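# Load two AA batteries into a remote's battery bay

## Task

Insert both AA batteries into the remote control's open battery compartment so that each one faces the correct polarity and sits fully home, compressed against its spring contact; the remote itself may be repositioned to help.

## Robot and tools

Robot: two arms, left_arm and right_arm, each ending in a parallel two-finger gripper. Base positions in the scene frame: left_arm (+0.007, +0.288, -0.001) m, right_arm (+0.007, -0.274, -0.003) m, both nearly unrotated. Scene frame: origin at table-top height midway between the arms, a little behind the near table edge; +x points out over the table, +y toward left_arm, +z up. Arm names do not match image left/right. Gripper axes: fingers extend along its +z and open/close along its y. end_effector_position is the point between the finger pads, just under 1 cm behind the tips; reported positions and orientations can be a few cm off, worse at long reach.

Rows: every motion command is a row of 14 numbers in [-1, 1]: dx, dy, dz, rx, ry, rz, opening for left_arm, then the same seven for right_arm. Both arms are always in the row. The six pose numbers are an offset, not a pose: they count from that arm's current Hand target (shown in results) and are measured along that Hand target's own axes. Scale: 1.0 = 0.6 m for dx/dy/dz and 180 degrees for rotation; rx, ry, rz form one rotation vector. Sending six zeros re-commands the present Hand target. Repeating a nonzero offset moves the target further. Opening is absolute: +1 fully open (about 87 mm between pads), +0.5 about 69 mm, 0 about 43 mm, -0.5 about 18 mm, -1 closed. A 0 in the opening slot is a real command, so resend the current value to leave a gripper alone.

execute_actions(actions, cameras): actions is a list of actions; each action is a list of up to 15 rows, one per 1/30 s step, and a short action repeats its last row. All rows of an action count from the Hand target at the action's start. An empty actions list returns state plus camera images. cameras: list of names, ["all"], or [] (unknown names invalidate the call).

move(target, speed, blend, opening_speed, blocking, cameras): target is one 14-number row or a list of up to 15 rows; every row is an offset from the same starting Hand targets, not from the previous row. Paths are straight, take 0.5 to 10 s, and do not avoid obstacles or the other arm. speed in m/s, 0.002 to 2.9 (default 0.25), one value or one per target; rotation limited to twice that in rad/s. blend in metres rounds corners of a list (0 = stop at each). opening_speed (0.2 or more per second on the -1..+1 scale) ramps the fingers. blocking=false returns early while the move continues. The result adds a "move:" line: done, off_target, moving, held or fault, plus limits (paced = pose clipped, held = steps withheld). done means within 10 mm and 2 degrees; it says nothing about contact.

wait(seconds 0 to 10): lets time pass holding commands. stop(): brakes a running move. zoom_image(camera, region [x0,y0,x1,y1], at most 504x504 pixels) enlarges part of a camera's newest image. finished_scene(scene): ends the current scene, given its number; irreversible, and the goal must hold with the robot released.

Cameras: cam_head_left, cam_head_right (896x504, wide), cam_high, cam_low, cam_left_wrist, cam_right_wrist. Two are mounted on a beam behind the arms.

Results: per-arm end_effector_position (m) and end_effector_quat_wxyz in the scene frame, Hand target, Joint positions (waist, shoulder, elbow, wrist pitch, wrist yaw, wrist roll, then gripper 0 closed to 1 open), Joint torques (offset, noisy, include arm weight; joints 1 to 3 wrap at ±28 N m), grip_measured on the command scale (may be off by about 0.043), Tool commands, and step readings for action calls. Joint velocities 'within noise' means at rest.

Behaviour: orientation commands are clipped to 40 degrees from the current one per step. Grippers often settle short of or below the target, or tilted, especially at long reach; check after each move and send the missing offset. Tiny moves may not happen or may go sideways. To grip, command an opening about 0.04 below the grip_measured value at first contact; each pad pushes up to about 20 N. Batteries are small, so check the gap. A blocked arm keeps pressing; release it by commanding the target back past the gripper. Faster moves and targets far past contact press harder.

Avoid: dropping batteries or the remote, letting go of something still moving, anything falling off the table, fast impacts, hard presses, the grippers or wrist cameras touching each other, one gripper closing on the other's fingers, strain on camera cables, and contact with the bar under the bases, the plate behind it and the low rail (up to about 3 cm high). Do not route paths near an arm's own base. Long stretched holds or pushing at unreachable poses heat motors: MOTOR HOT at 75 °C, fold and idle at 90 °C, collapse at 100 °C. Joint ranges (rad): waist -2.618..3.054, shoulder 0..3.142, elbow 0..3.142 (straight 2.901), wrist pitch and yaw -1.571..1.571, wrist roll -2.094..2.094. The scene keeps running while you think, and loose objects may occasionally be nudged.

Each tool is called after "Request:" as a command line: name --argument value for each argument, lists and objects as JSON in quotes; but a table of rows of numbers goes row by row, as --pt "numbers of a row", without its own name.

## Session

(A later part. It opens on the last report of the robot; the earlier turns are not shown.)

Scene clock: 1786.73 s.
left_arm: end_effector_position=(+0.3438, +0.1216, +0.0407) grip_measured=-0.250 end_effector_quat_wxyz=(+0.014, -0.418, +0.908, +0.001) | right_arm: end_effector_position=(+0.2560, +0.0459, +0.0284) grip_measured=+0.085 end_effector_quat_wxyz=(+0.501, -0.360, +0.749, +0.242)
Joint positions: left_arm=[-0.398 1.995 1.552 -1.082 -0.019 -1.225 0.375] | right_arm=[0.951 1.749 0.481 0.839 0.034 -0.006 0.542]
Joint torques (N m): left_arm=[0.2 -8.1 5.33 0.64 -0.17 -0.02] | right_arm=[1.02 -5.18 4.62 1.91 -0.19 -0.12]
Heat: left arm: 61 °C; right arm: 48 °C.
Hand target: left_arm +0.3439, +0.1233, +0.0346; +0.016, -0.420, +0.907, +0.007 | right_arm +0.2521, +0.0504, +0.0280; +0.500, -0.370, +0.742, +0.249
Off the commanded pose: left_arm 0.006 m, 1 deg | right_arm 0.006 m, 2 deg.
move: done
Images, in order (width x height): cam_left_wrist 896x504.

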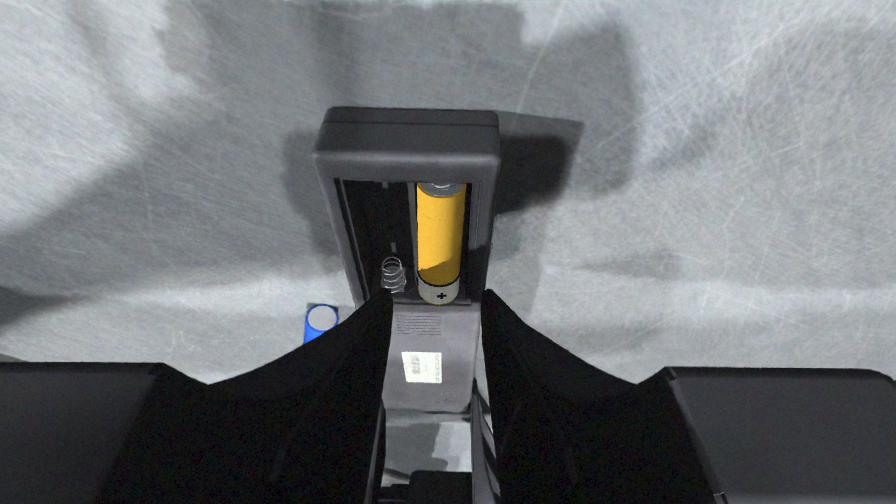

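Request:
move --pt "0.0 0.0025 0.0108 0 0.0 0 -0.25 0 0 0 0 0 0 0.0" --pt "0.0 0.0025 0.0108 0 0.0 0 -0.78 0 0 0 0 0 0 0.0" --speed 0.05 --opening_speed 0.5 --cameras '["cam_left_wrist", "cam_right_wrist"]'

Request:
zoom_image --camera "cam_left_wrist" --region '[320, 80, 560, 350]'

Request:
zoom_image --camera "cam_right_wrist" --region '[360, 0, 560, 110]'

Scene clock: 1795.57 s.
left_arm: end_effector_position=(+0.3441, +0.1210, +0.0361) grip_measured=-0.777 end_effector_quat_wxyz=(+0.016, -0.418, +0.908, -0.003) | right_arm: end_effector_position=(+0.2560, +0.0459, +0.0284) grip_measured=+0.085 end_effector_quat_wxyz=(+0.501, -0.360, +0.749, +0.242)
Joint positions: left_arm=[-0.398 1.994 1.53 -1.054 -0.015 -1.225 0.112] | right_arm=[0.951 1.749 0.481 0.839 0.034 -0.006 0.542]
Joint torques (N m): left_arm=[0.38 -7.83 5.05 0.64 -0.18 0] | right_arm=[0.98 -5.19 4.62 1.91 -0.19 -0.12]
Heat: left arm: 62 °C; right arm: 48 °C.
Hand target: left_arm +0.3430, +0.1244, +0.0283; +0.016, -0.420, +0.907, +0.007 | right_arm +0.2521, +0.0504, +0.0280; +0.500, -0.370, +0.742, +0.249
Off the commanded pose: left_arm 0.009 m, 1 deg | right_arm 0.006 m, 2 deg.
move: done
Images, in order (width x height): cam_left_wrist 896x504, cam_right_wrist 896x504.

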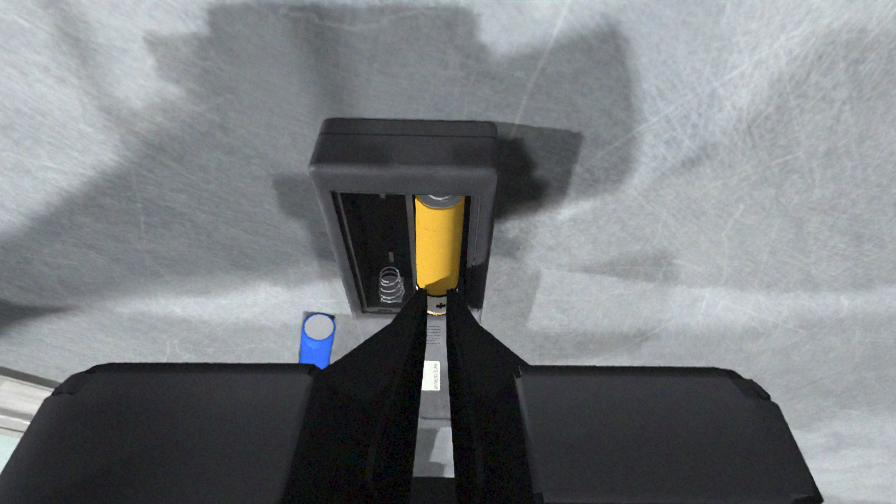

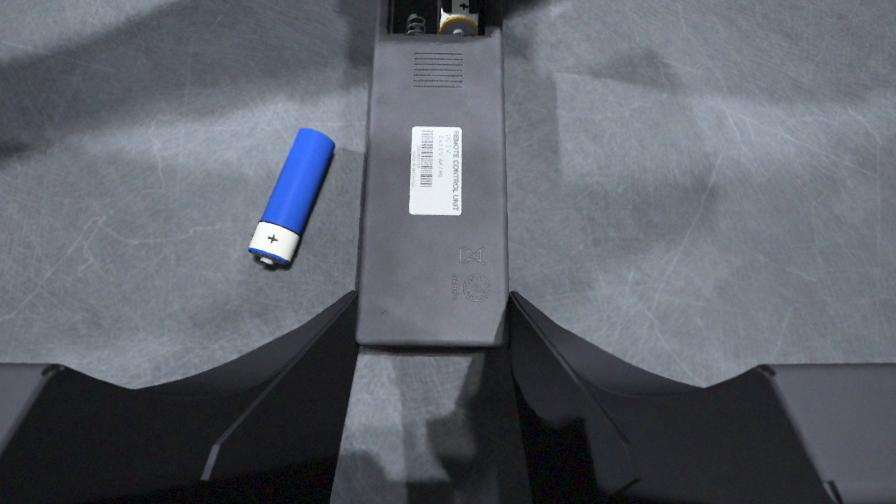

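Scaled by 1.867 from the camera's 896x504 image, which has a finer 1280x720 frame.

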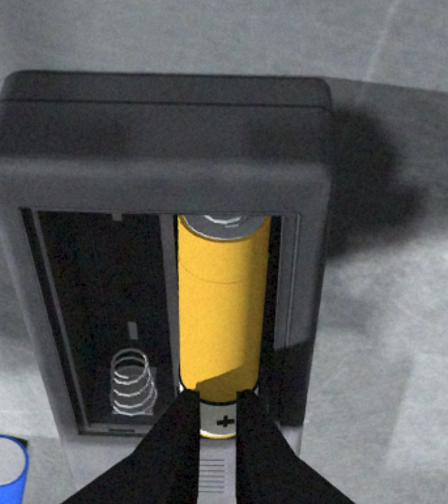

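Scaled by 2.520 from the camera's 896x504 image, which has a finer 1280x720 frame.

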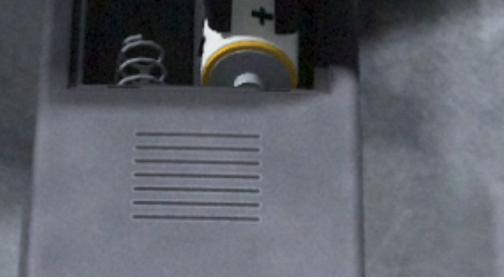

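Request:
move --pt "-0.005 0.0 0.03 0 0.0 0 -0.8 0 0 0 0 0 0 0.0" --pt "-0.025 0.0 0.035 0 0.0 0 -0.8 0 0 0 0 0 0 0.0" --speed 0.05 --cameras '["cam_left_wrist", "cam_right_wrist"]'

Request:
zoom_image --camera "cam_left_wrist" --region '[320, 80, 560, 350]'

Request:
zoom_image --camera "cam_right_wrist" --region '[360, 0, 560, 110]'

Scene clock: 1805.07 s.
left_arm: end_effector_position=(+0.3451, +0.1234, +0.0355) grip_measured=-0.797 end_effector_quat_wxyz=(+0.001, -0.417, +0.909, -0.020) | right_arm: end_effector_position=(+0.2560, +0.0459, +0.0284) grip_measured=+0.085 end_effector_quat_wxyz=(+0.501, -0.360, +0.749, +0.242)
Joint positions: left_arm=[-0.371 1.994 1.522 -1.042 0.03 -1.197 0.101] | right_arm=[0.951 1.749 0.481 0.839 0.034 -0.006 0.542]
Joint torques (N m): left_arm=[1.43 -4.89 3.64 1.17 -0.62 0.11] | right_arm=[1.02 -5.18 4.6 1.91 -0.19 -0.11]
Heat: left arm: 61 °C; right arm: 48 °C.
Hand target: left_arm +0.3532, +0.1364, +0.0077; +0.016, -0.420, +0.907, +0.007 | right_arm +0.2521, +0.0504, +0.0280; +0.500, -0.370, +0.742, +0.249
Off the commanded pose: left_arm 0.032 m, 3 deg | right_arm 0.006 m, 2 deg.
move: off_target (left_arm)
Images, in order (width x height): cam_left_wrist 896x504, cam_right_wrist 896x504.

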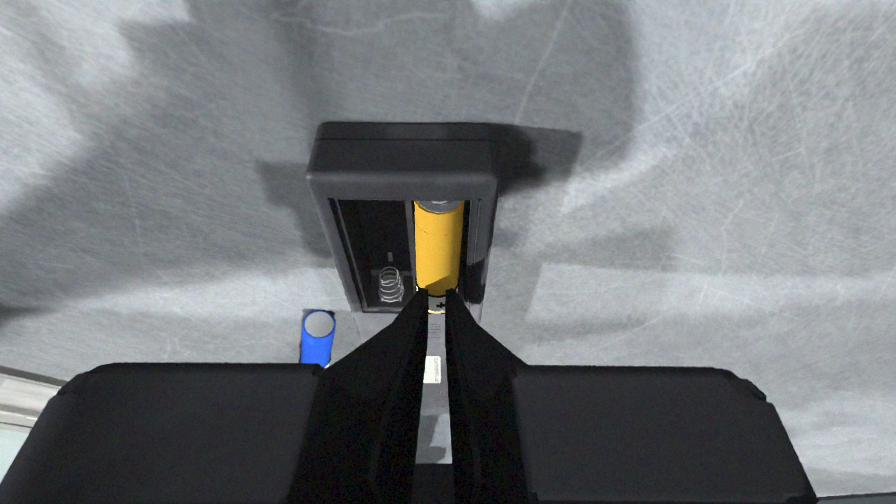

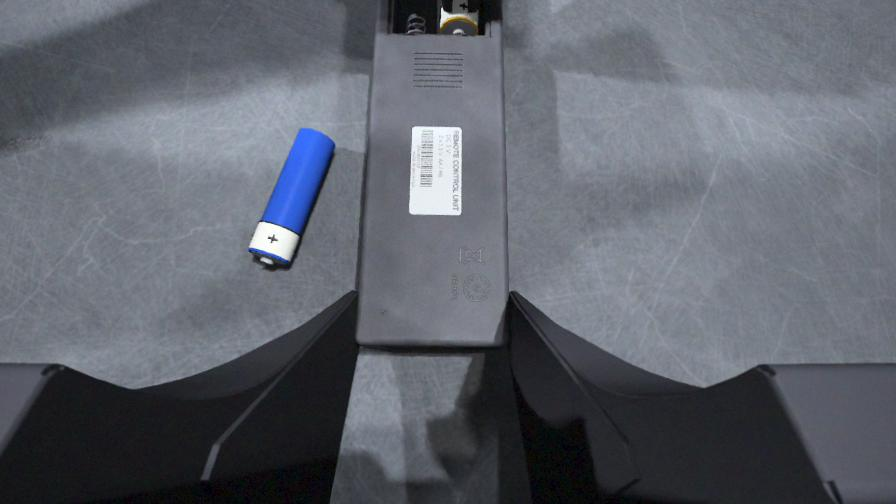

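Scaled by 1.867 from the camera's 896x504 image, which has a finer 1280x720 frame.

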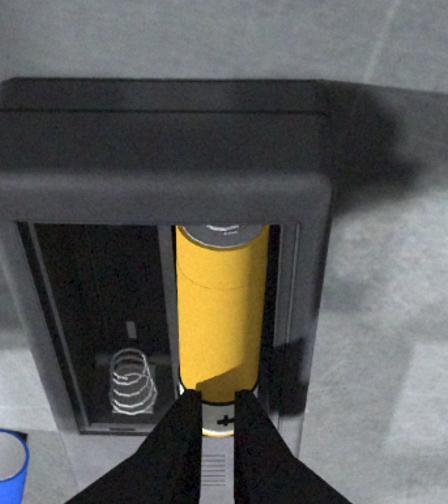

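Scaled by 2.520 from the camera's 896x504 image, which has a finer 1280x720 frame.

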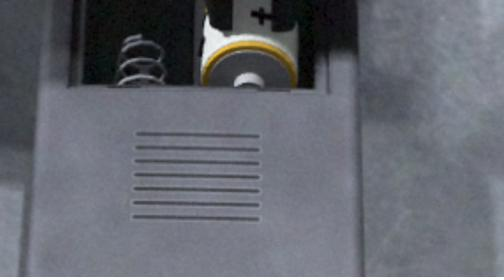

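Request:
execute_actions --actions '[]' --cameras '["cam_left_wrist", "cam_right_wrist"]'

Scene clock: 1850.60 s.
left_arm: end_effector_position=(+0.3450, +0.1234, +0.0355) grip_measured=-0.797 end_effector_quat_wxyz=(+0.001, -0.417, +0.909, -0.020) | right_arm: end_effector_position=(+0.2560, +0.0459, +0.0284) grip_measured=+0.085 end_effector_quat_wxyz=(+0.501, -0.360, +0.749, +0.242)
Joint positions: left_arm=[-0.371 1.994 1.522 -1.042 0.03 -1.197 0.101] | right_arm=[0.951 1.749 0.481 0.839 0.034 -0.006 0.542]
Joint velocities: within noise
Joint torques (N m): left_arm=[1.4 -4.88 3.69 1.16 -0.61 0.1] | right_arm=[1.01 -5.16 4.64 1.91 -0.18 -0.12]
Heat: left arm: 56 °C; right arm: 48 °C.
Hand target: left_arm +0.3532, +0.1364, +0.0077; +0.016, -0.420, +0.907, +0.007 | right_arm +0.2521, +0.0504, +0.0280; +0.500, -0.370, +0.742, +0.249
Tool commands: left_gripper/opening=-0.8 right_gripper/opening=+0.0
Off the commanded pose: left_arm 0.032 m, 3 deg | right_arm 0.006 m, 2 deg.
Images, in order (width x height): cam_left_wrist 896x504, cam_right_wrist 896x504.

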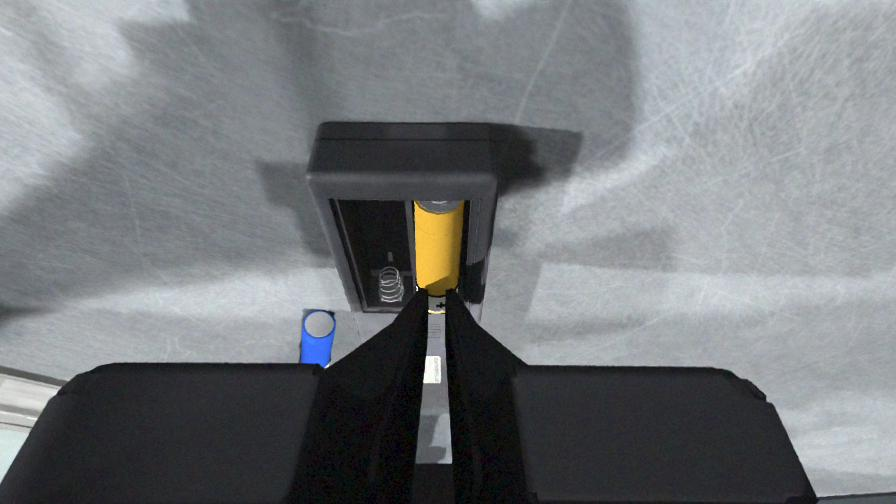

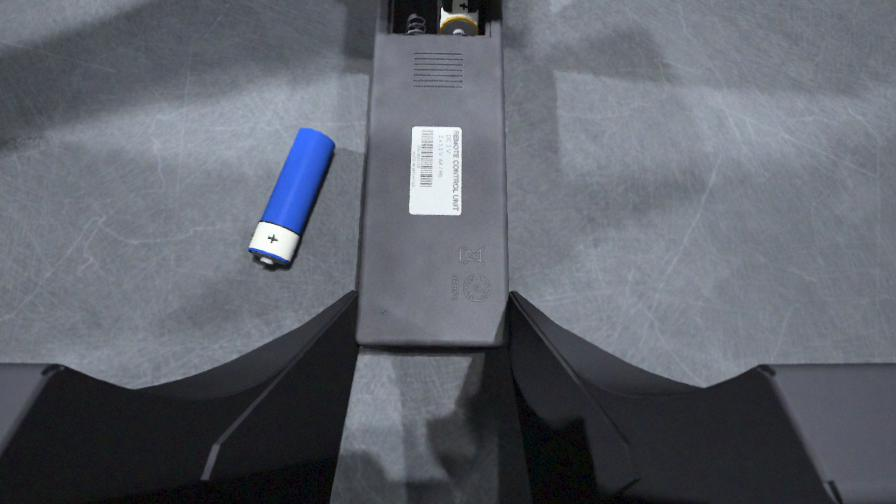

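Request:
zoom_image --camera "cam_right_wrist" --region '[360, 0, 520, 90]'

Request:
zoom_image --camera "cam_left_wrist" --region '[290, 100, 530, 330]'

Scaled by 3.150 from the camera's 896x504 image, which has a finer 1280x720 frame.

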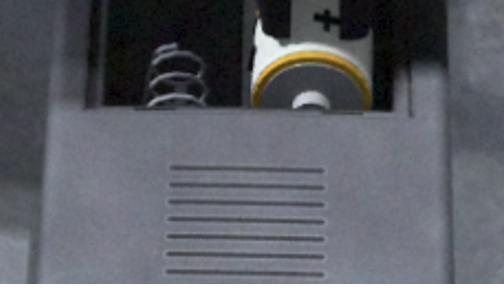

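Scaled by 2.100 from the camera's 896x504 image, which has a finer 1280x720 frame.

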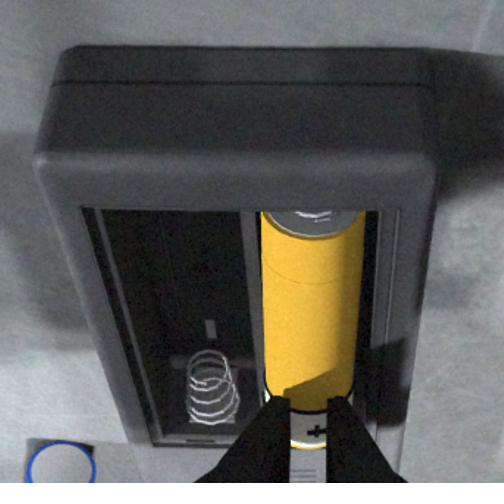

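Request:
move --target '[0.0225, -0.0037, -0.0795, 0, 0, 0, -0.8, 0, 0, 0, 0, 0, 0, 0.0]' --speed 0.08 --cameras '["cam_left_wrist", "cam_right_wrist"]'

Scene clock: 1880.73 s.
left_arm: end_effector_position=(+0.3427, +0.1238, +0.0470) grip_measured=-0.800 end_effector_quat_wxyz=(+0.010, -0.417, +0.909, +0.005) | right_arm: end_effector_position=(+0.2560, +0.0459, +0.0284) grip_measured=+0.085 end_effector_quat_wxyz=(+0.501, -0.360, +0.749, +0.242)
Joint positions: left_arm=[-0.393 1.994 1.575 -1.118 -0.018 -1.22 0.1] | right_arm=[0.951 1.749 0.481 0.839 0.034 -0.006 0.542]
Joint torques (N m): left_arm=[-0.05 -9.1 9.26 0.22 -0.19 -0.06] | right_arm=[1.01 -5.18 4.63 1.91 -0.19 -0.11]
Heat: left arm: 55 °C; right arm: 48 °C.
Hand target: left_arm +0.3451, +0.1234, +0.0549; +0.016, -0.420, +0.907, +0.007 | right_arm +0.2521, +0.0504, +0.0280; +0.500, -0.370, +0.742, +0.249
Off the commanded pose: left_arm 0.008 m, 1 deg | right_arm 0.006 m, 2 deg.
move: done
Images, in order (width x height): cam_left_wrist 896x504, cam_right_wrist 896x504.

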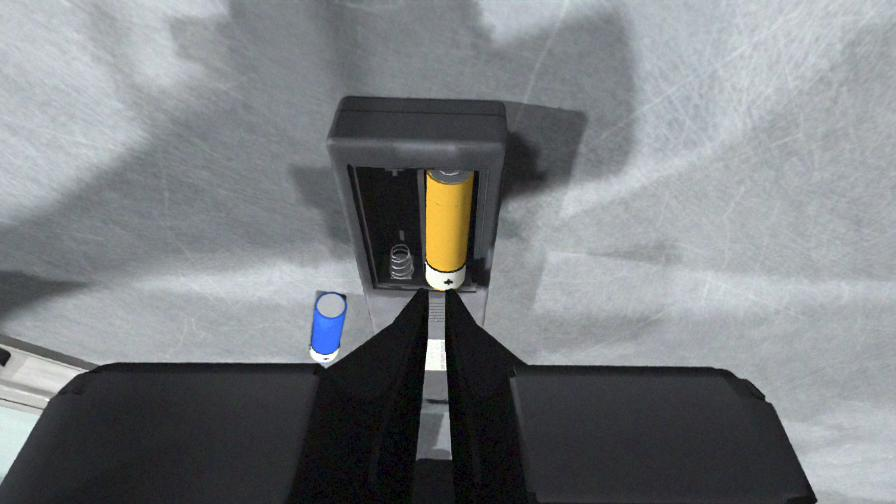

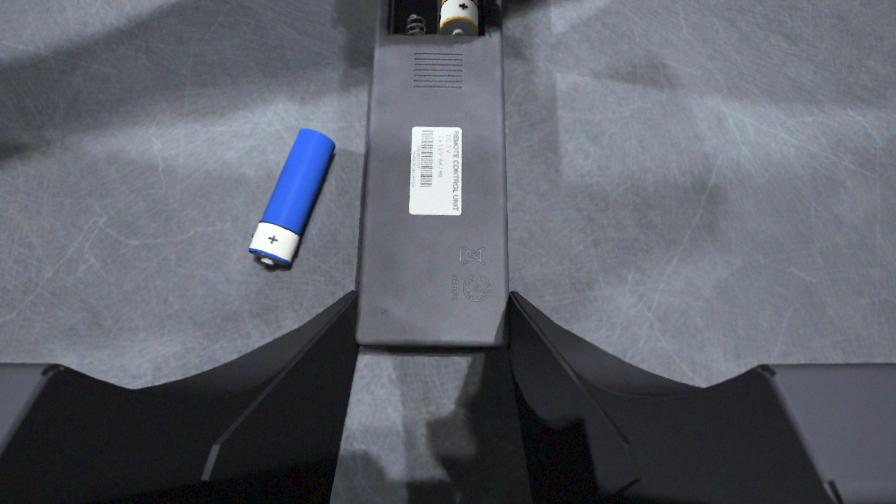

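Request:
zoom_image --camera "cam_left_wrist" --region '[320, 90, 520, 310]'

Request:
zoom_image --camera "cam_right_wrist" --region '[380, 0, 520, 60]'

Scaled by 2.291 from the camera's 896x504 image, which has a finer 1280x720 frame.

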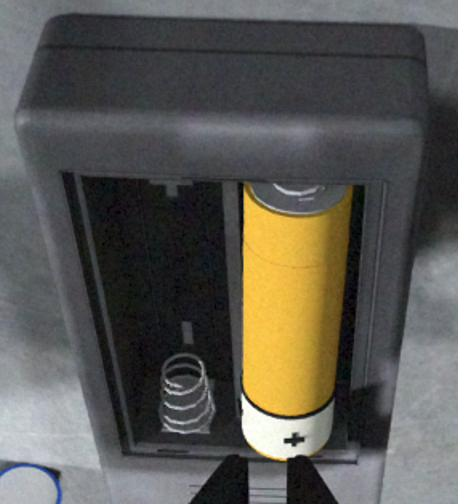

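Scaled by 3.600 from the camera's 896x504 image, which has a finer 1280x720 frame.

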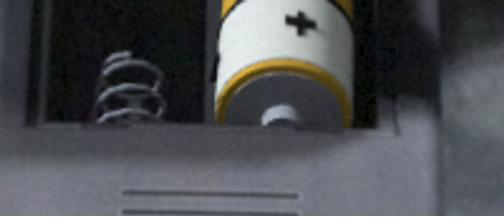

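Request:
execute_actions --actions '[]' --cameras '["cam_high", "cam_low", "cam_head_left", "cam_head_right"]'

Scene clock: 1896.83 s.
left_arm: end_effector_position=(+0.3426, +0.1239, +0.0470) grip_measured=-0.800 end_effector_quat_wxyz=(+0.010, -0.418, +0.909, +0.005) | right_arm: end_effector_position=(+0.2560, +0.0459, +0.0284) grip_measured=+0.085 end_effector_quat_wxyz=(+0.501, -0.360, +0.749, +0.242)
Joint positions: left_arm=[-0.393 1.994 1.575 -1.118 -0.019 -1.22 0.1] | right_arm=[0.951 1.749 0.481 0.839 0.034 -0.006 0.542]
Joint velocities: within noise
Joint torques (N m): left_arm=[-0.1 -9.03 9.17 0.2 -0.16 -0.06] | right_arm=[0.99 -5.19 4.6 1.9 -0.19 -0.12]
Heat: left arm: 57 °C; right arm: 48 °C.
Hand target: left_arm +0.3451, +0.1235, +0.0549; +0.016, -0.420, +0.907, +0.007 | right_arm +0.2521, +0.0504, +0.0280; +0.500, -0.370, +0.742, +0.249
Tool commands: left_gripper/opening=-0.8 right_gripper/opening=+0.0
Off the commanded pose: left_arm 0.008 m, 1 deg | right_arm 0.006 m, 2 deg.
Images, in order (width x height): cam_head_left 896x504, cam_head_right 896x504, cam_high 896x504, cam_low 896x504.

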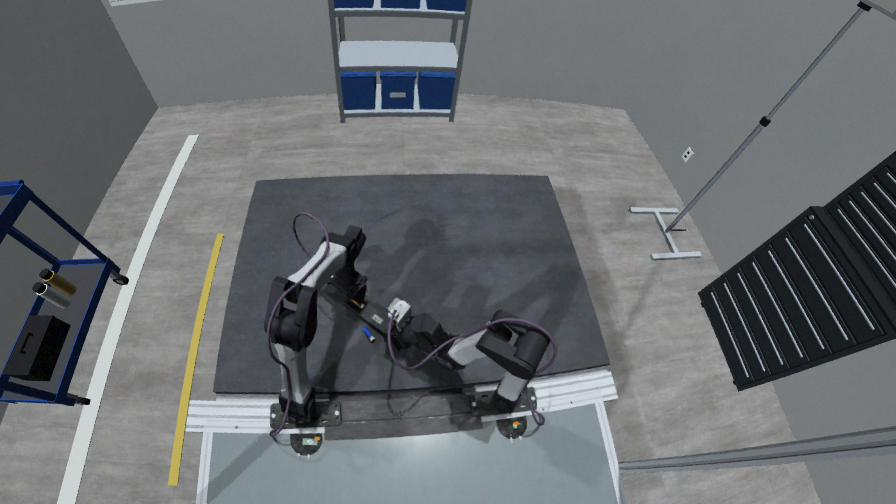

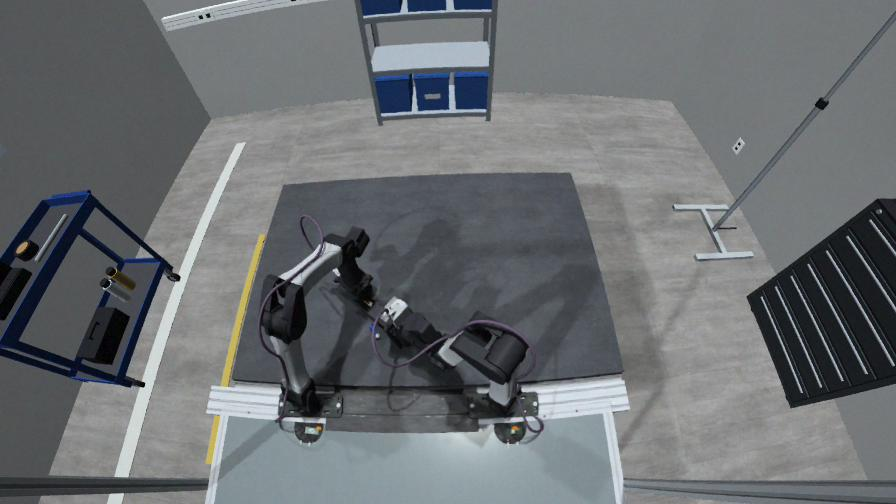

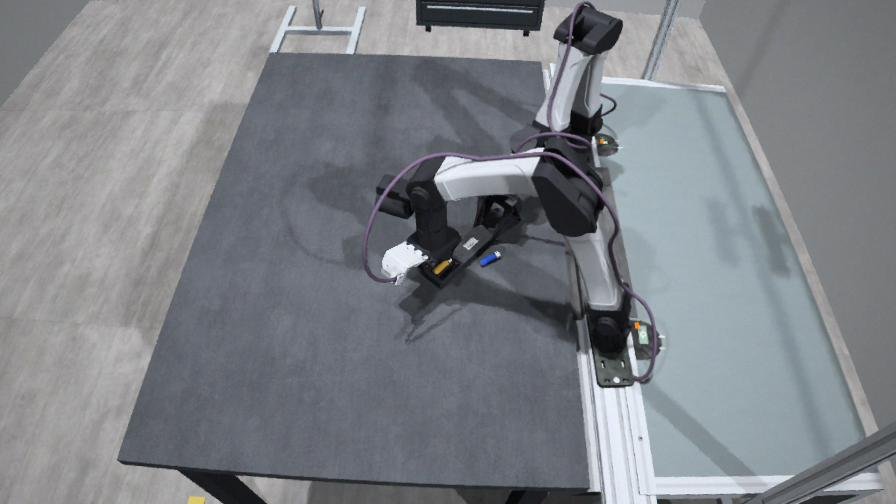

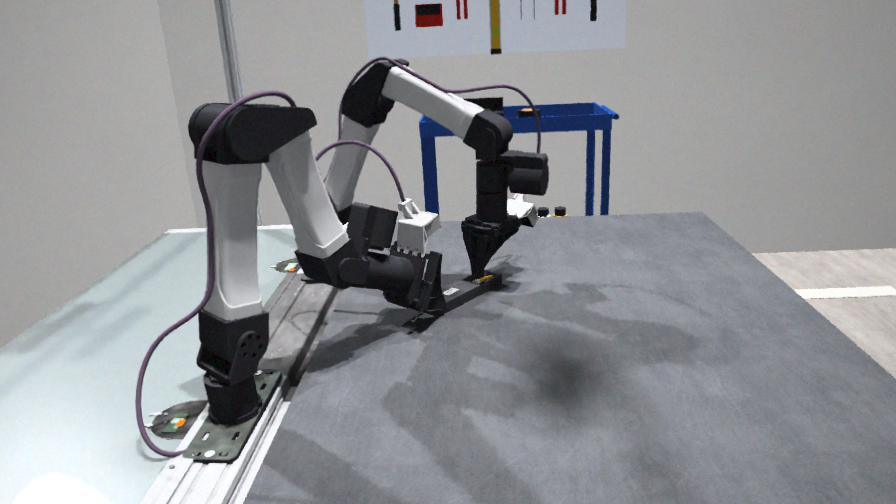

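Request:
zoom_image --camera "cam_low" --region '[430, 250, 530, 330]'

Request:
zoom_image --camera "cam_high" --region '[400, 220, 520, 300]'

Scaled by 5.040 from the camera's 896x504 image, which has a finer 1280x720 frame.

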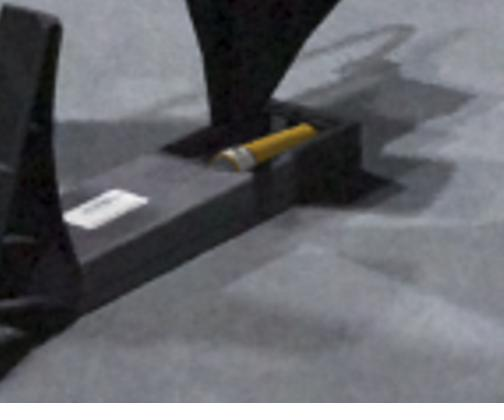

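Scaled by 4.200 from the camera's 896x504 image, which has a finer 1280x720 frame.

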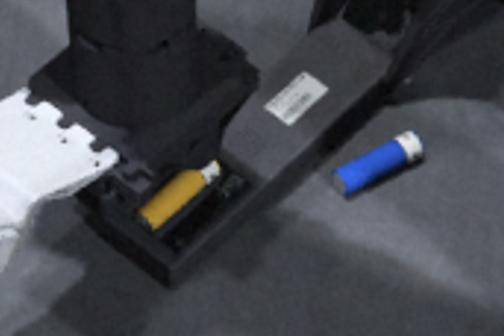

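Request:
move --target '[0.0317, -0.0075, -0.005, 0, 0, 0, -1, 0, 0, 0, 0, 0, 0, 0.0]' --speed 0.08 --cameras '["cam_left_wrist", "cam_right_wrist"]'

Scene clock: 1926.93 s.
left_arm: end_effector_position=(+0.3333, +0.1059, +0.0470) grip_measured=-1.000 end_effector_quat_wxyz=(+0.008, -0.416, +0.909, +0.008) | right_arm: end_effector_position=(+0.2560, +0.0459, +0.0284) grip_measured=+0.085 end_effector_quat_wxyz=(+0.501, -0.360, +0.749, +0.242)
Joint positions: left_arm=[-0.447 1.994 1.575 -1.126 -0.02 -1.271 0] | right_arm=[0.951 1.749 0.481 0.839 0.034 -0.006 0.542]
Joint torques (N m): left_arm=[0.1 -9.65 9.07 0.19 -0.15 -0.02] | right_arm=[1.02 -5.18 4.6 1.91 -0.19 -0.11]
Heat: left arm: 59 °C; right arm: 48 °C.
Hand target: left_arm +0.3361, +0.1059, +0.0572; +0.016, -0.420, +0.907, +0.007 | right_arm +0.2521, +0.0504, +0.0280; +0.500, -0.370, +0.742, +0.249
Off the commanded pose: left_arm 0.011 m, 1 deg | right_arm 0.006 m, 2 deg.
move: off_target (left_arm)
Images, in order (width x height): cam_left_wrist 896x504, cam_right_wrist 896x504.

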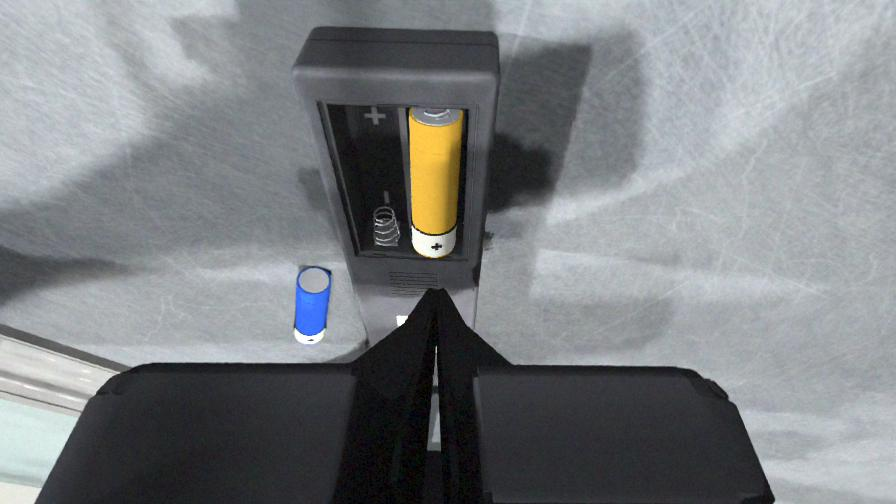

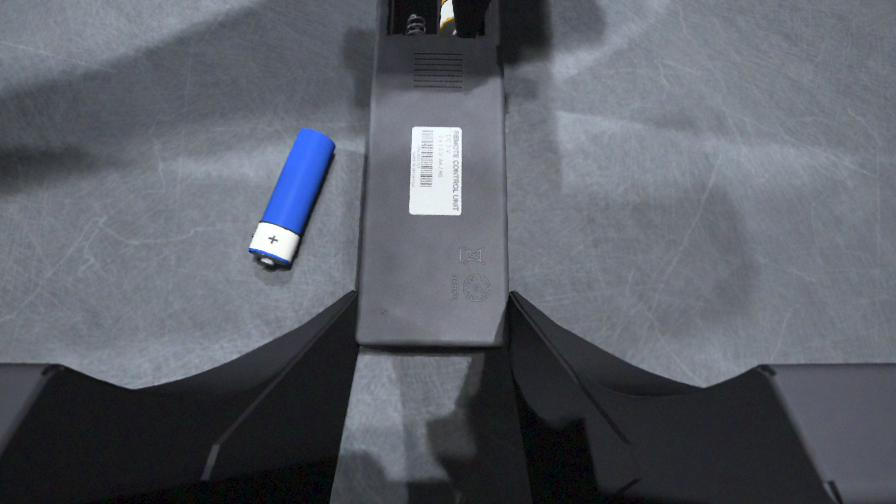

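Request:
zoom_image --camera "cam_left_wrist" --region '[280, 20, 520, 310]'

Scaled by 1.738 from the camera's 896x504 image, which has a finer 1280x720 frame.

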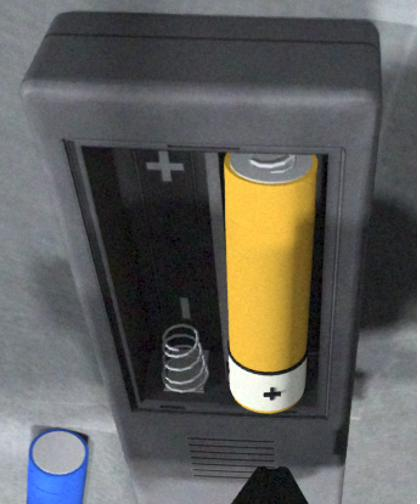

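Request:
move --target '[0.0018, 0, 0.0519, 0, 0.045, 0, -1, 0, 0, 0, 0, 0, 0, 0.0]' --speed 0.06 --cameras '["cam_left_wrist", "cam_right_wrist", "cam_low"]'

Scene clock: 1945.37 s.
left_arm: end_effector_position=(+0.3353, +0.1062, +0.0354) grip_measured=-1.000 end_effector_quat_wxyz=(-0.043, -0.420, +0.906, -0.020) | right_arm: end_effector_position=(+0.2560, +0.0459, +0.0284) grip_measured=+0.085 end_effector_quat_wxyz=(+0.501, -0.360, +0.749, +0.242)
Joint positions: left_arm=[-0.393 2.041 1.575 -1.109 0.092 -1.225 0] | right_arm=[0.951 1.749 0.481 0.839 0.034 -0.006 0.542]
Joint torques (N m): left_arm=[0.8 -7.58 4.89 0.69 0.15 0.13] | right_arm=[0.99 -5.16 4.6 1.92 -0.19 -0.12]
Heat: left arm: 60 °C; right arm: 48 °C.
Hand target: left_arm +0.3361, +0.1060, +0.0261; -0.048, -0.420, +0.906, -0.023 | right_arm +0.2521, +0.0504, +0.0280; +0.500, -0.370, +0.742, +0.249
Off the commanded pose: left_arm 0.009 m, 1 deg | right_arm 0.006 m, 2 deg.
move: done
Images, in order (width x height): cam_low 896x504, cam_left_wrist 896x504, cam_right_wrist 896x504.

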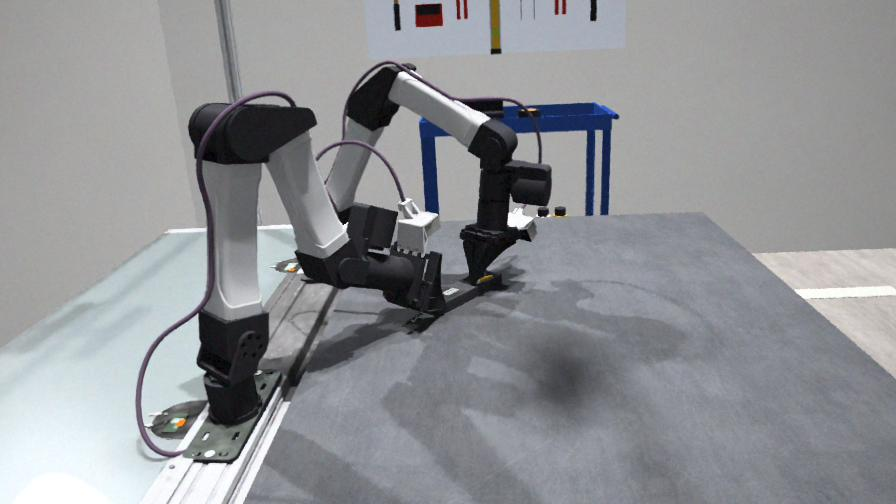

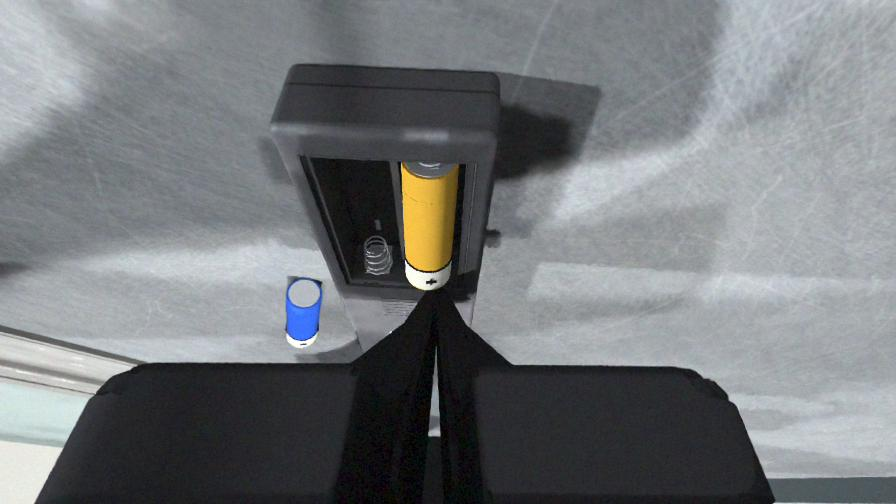

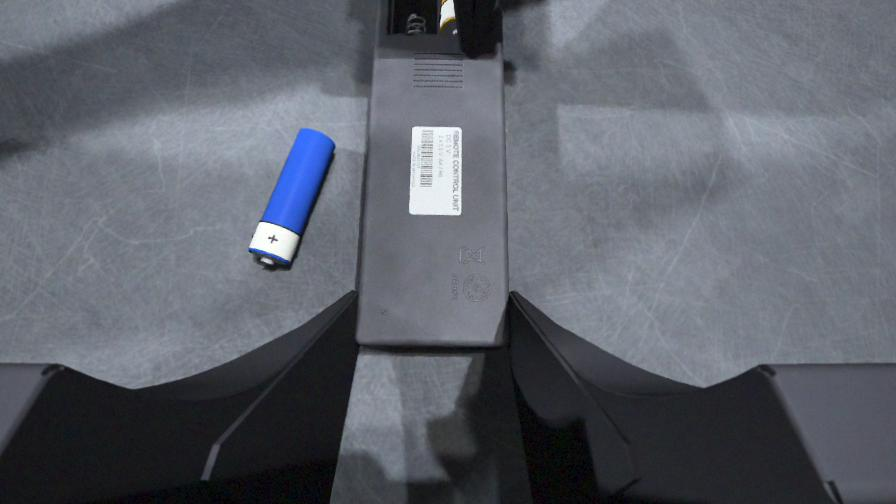

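Request:
zoom_image --camera "cam_left_wrist" --region '[330, 140, 510, 330]'

Request:
zoom_image --camera "cam_right_wrist" --region '[380, 0, 520, 80]'

Scaled by 2.653 from the camera's 896x504 image, which has a finer 1280x720 frame.

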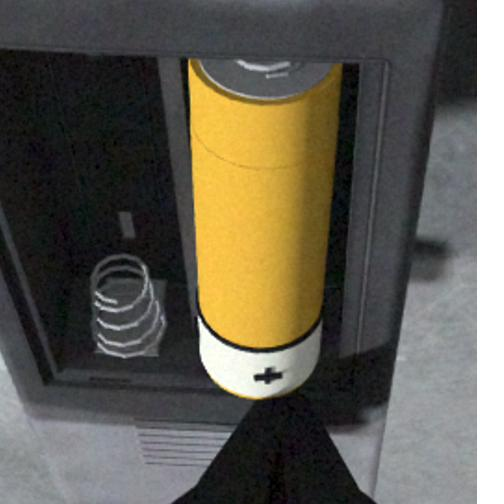

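Scaled by 3.600 from the camera's 896x504 image, which has a finer 1280x720 frame.

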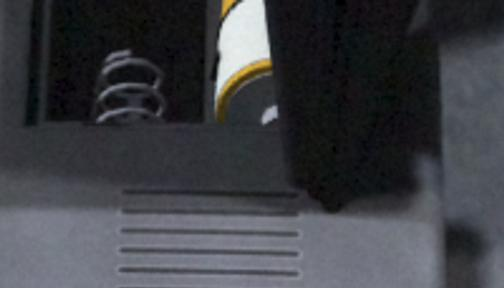

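Request:
move --pt "0.001 0.0083 -0.02 0 0 0 -1 0 0 0 0 0 0 0.0" --pt "0.0 0.0083 0.0 0 0 0 -1 0 0 0 0 0 0 0.0" --speed 0.06 --cameras '["cam_left_wrist", "cam_right_wrist"]'

Scene clock: 1962.93 s.
left_arm: end_effector_position=(+0.3348, +0.1066, +0.0345) grip_measured=-1.000 end_effector_quat_wxyz=(-0.050, -0.422, +0.905, -0.026) | right_arm: end_effector_position=(+0.2560, +0.0459, +0.0284) grip_measured=+0.085 end_effector_quat_wxyz=(+0.501, -0.360, +0.749, +0.242)
Joint positions: left_arm=[-0.384 2.041 1.567 -1.102 0.11 -1.22 0] | right_arm=[0.951 1.749 0.481 0.839 0.034 -0.006 0.542]
Joint torques (N m): left_arm=[0.36 -8.87 3.18 0.71 -0.04 0.1] | right_arm=[1.01 -5.18 4.6 1.91 -0.19 -0.11]
Heat: left arm: 62 °C; right arm: 48 °C.
Hand target: left_arm +0.3323, +0.1092, +0.0260; -0.048, -0.420, +0.906, -0.023 | right_arm +0.2521, +0.0504, +0.0280; +0.500, -0.370, +0.742, +0.249
Off the commanded pose: left_arm 0.009 m, 1 deg | right_arm 0.006 m, 2 deg.
move: done
Images, in order (width x height): cam_left_wrist 896x504, cam_right_wrist 896x504.

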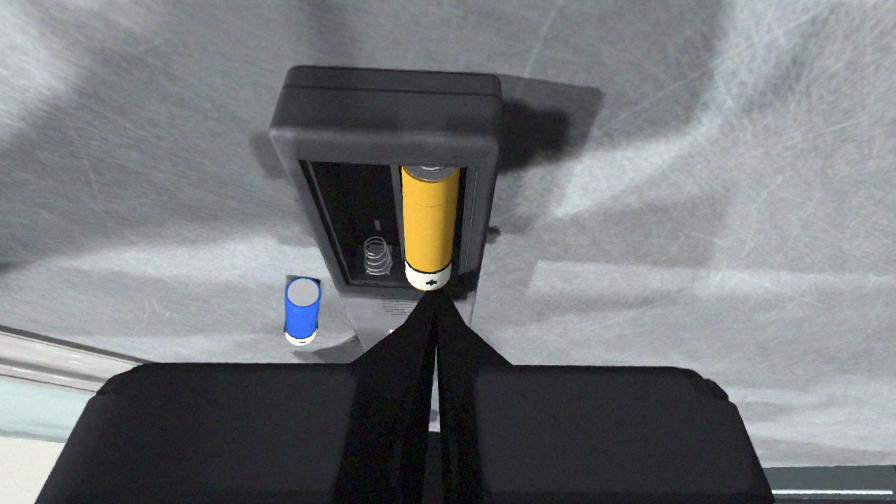

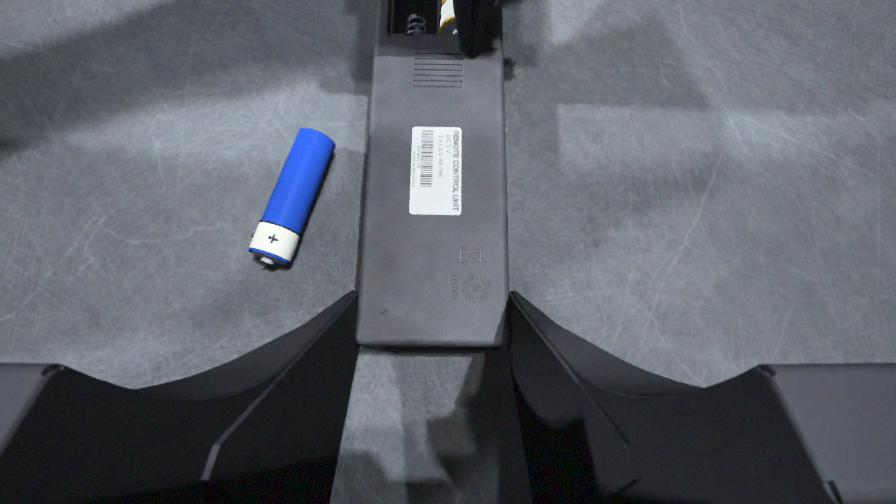

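Request:
move --pt "-0.0167 0.007 0.0 0 0 0 -1 0 0 0 0 0 0 0.0" --pt "-0.03 0.008 0.0 0 0 0 -1 0 0 0 0 0 0 0.0" --speed 0.05 --blend 0.005 --cameras '["cam_left_wrist", "cam_right_wrist"]'

Scene clock: 1969.07 s.
left_arm: end_effector_position=(+0.3357, +0.1103, +0.0355) grip_measured=-1.000 end_effector_quat_wxyz=(-0.062, -0.415, +0.907, -0.042) | right_arm: end_effector_position=(+0.2558, +0.0466, +0.0292) grip_measured=+0.085 end_effector_quat_wxyz=(+0.502, -0.361, +0.748, +0.244)
Joint positions: left_arm=[-0.358 2.041 1.562 -1.097 0.15 -1.178 0] | right_arm=[0.951 1.749 0.481 0.843 0.03 -0.007 0.542]
Joint torques (N m): left_arm=[2.33 -8.01 4.67 0.61 -0.43 0.16] | right_arm=[0.98 -5.16 4.6 1.89 -0.15 -0.11]
Heat: left arm: 63 °C; right arm: 48 °C.
Hand target: left_arm +0.3402, +0.1260, +0.0241; -0.048, -0.420, +0.906, -0.023 | right_arm +0.2521, +0.0504, +0.0280; +0.500, -0.370, +0.742, +0.249
Off the commanded pose: left_arm 0.020 m, 3 deg | right_arm 0.005 m, 1 deg.
move: off_target (left_arm); blend cut to 0.004 m at target 1
Images, in order (width x height): cam_left_wrist 896x504, cam_right_wrist 896x504.

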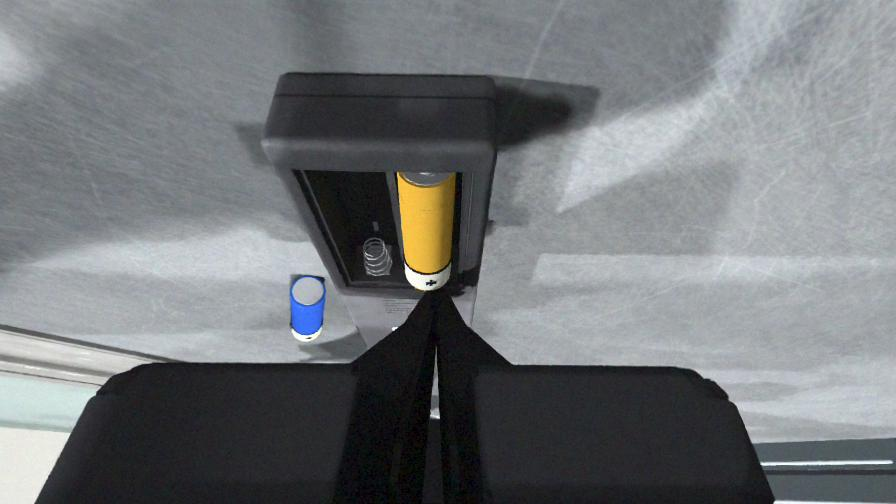

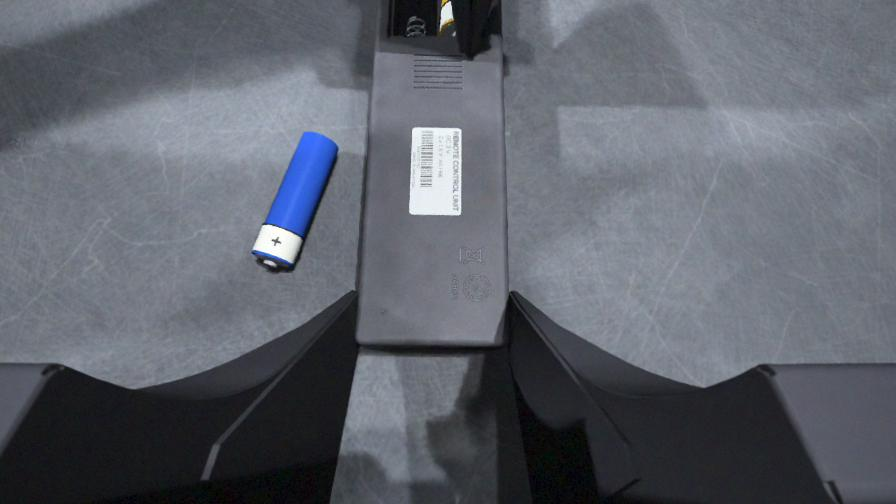

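Request:
zoom_image --camera "cam_left_wrist" --region '[330, 140, 510, 330]'

Request:
zoom_image --camera "cam_right_wrist" --region '[380, 0, 520, 80]'

Scaled by 2.653 from the camera's 896x504 image, which has a finer 1280x720 frame.

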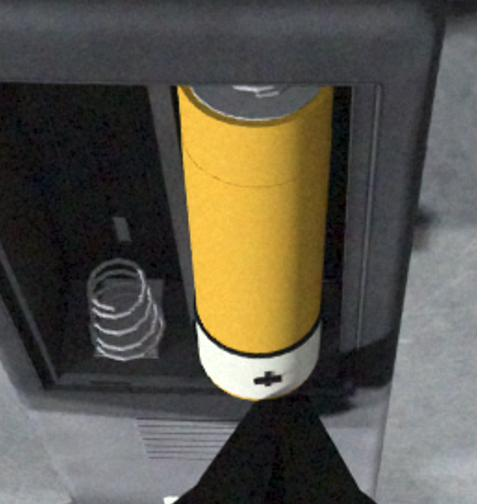

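Scaled by 3.600 from the camera's 896x504 image, which has a finer 1280x720 frame.

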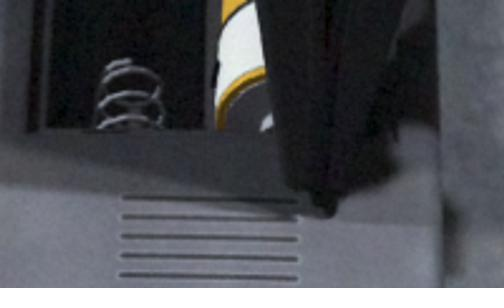

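Request:
move --pt "-0.012 0.003 0.0 0 0 0 -1 0 0 0 0 0 0 0.0" --pt "-0.02 0.003 0.0 0 0 0 -1 0 0 0 0 0 0 0.0" --speed 0.05 --blend 0.004 --cameras '["cam_left_wrist", "cam_right_wrist"]'

Scene clock: 1978.97 s.
left_arm: end_effector_position=(+0.3366, +0.1130, +0.0365) grip_measured=-1.000 end_effector_quat_wxyz=(-0.073, -0.411, +0.907, -0.055) | right_arm: end_effector_position=(+0.2557, +0.0470, +0.0297) grip_measured=+0.085 end_effector_quat_wxyz=(+0.502, -0.361, +0.747, +0.245)
Joint positions: left_arm=[-0.336 2.045 1.562 -1.097 0.183 -1.149 0] | right_arm=[0.951 1.749 0.481 0.845 0.029 -0.008 0.542]
Joint torques (N m): left_arm=[3.08 -7.36 6.15 0.53 -0.75 0.16] | right_arm=[0.96 -5.16 4.6 1.86 -0.13 -0.1]
Heat: left arm: 63 °C; right arm: 48 °C.
Hand target: left_arm +0.3466, +0.1362, +0.0228; -0.048, -0.420, +0.906, -0.023 | right_arm +0.2521, +0.0504, +0.0280; +0.500, -0.370, +0.742, +0.249
Off the commanded pose: left_arm 0.029 m, 5 deg | right_arm 0.005 m, 1 deg.
move: off_target (left_arm); blend cut to 0.0024 m at target 1
Images, in order (width x height): cam_left_wrist 896x504, cam_right_wrist 896x504.

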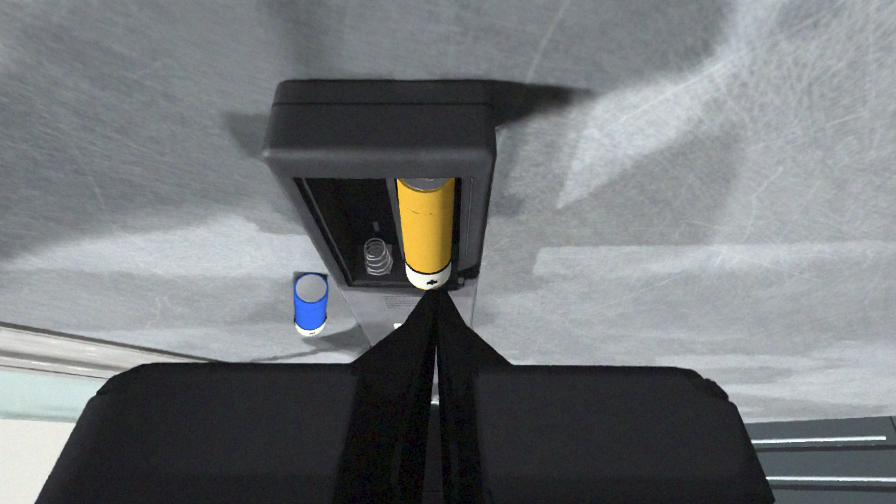

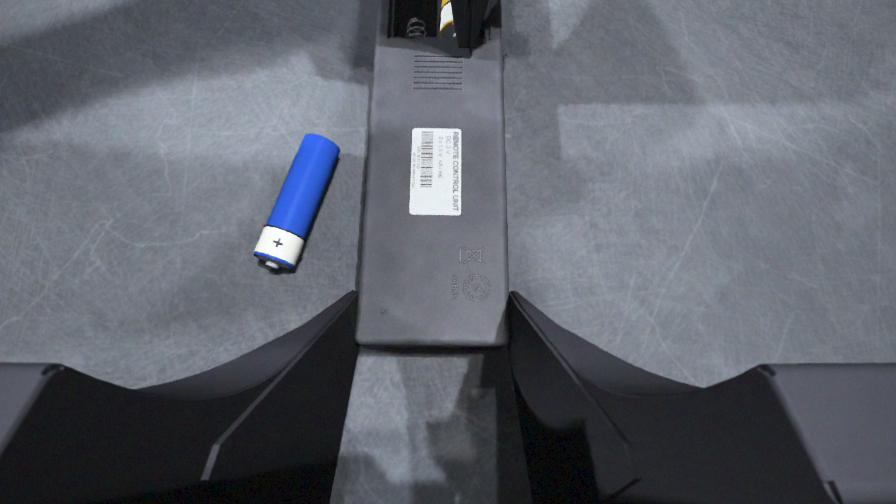

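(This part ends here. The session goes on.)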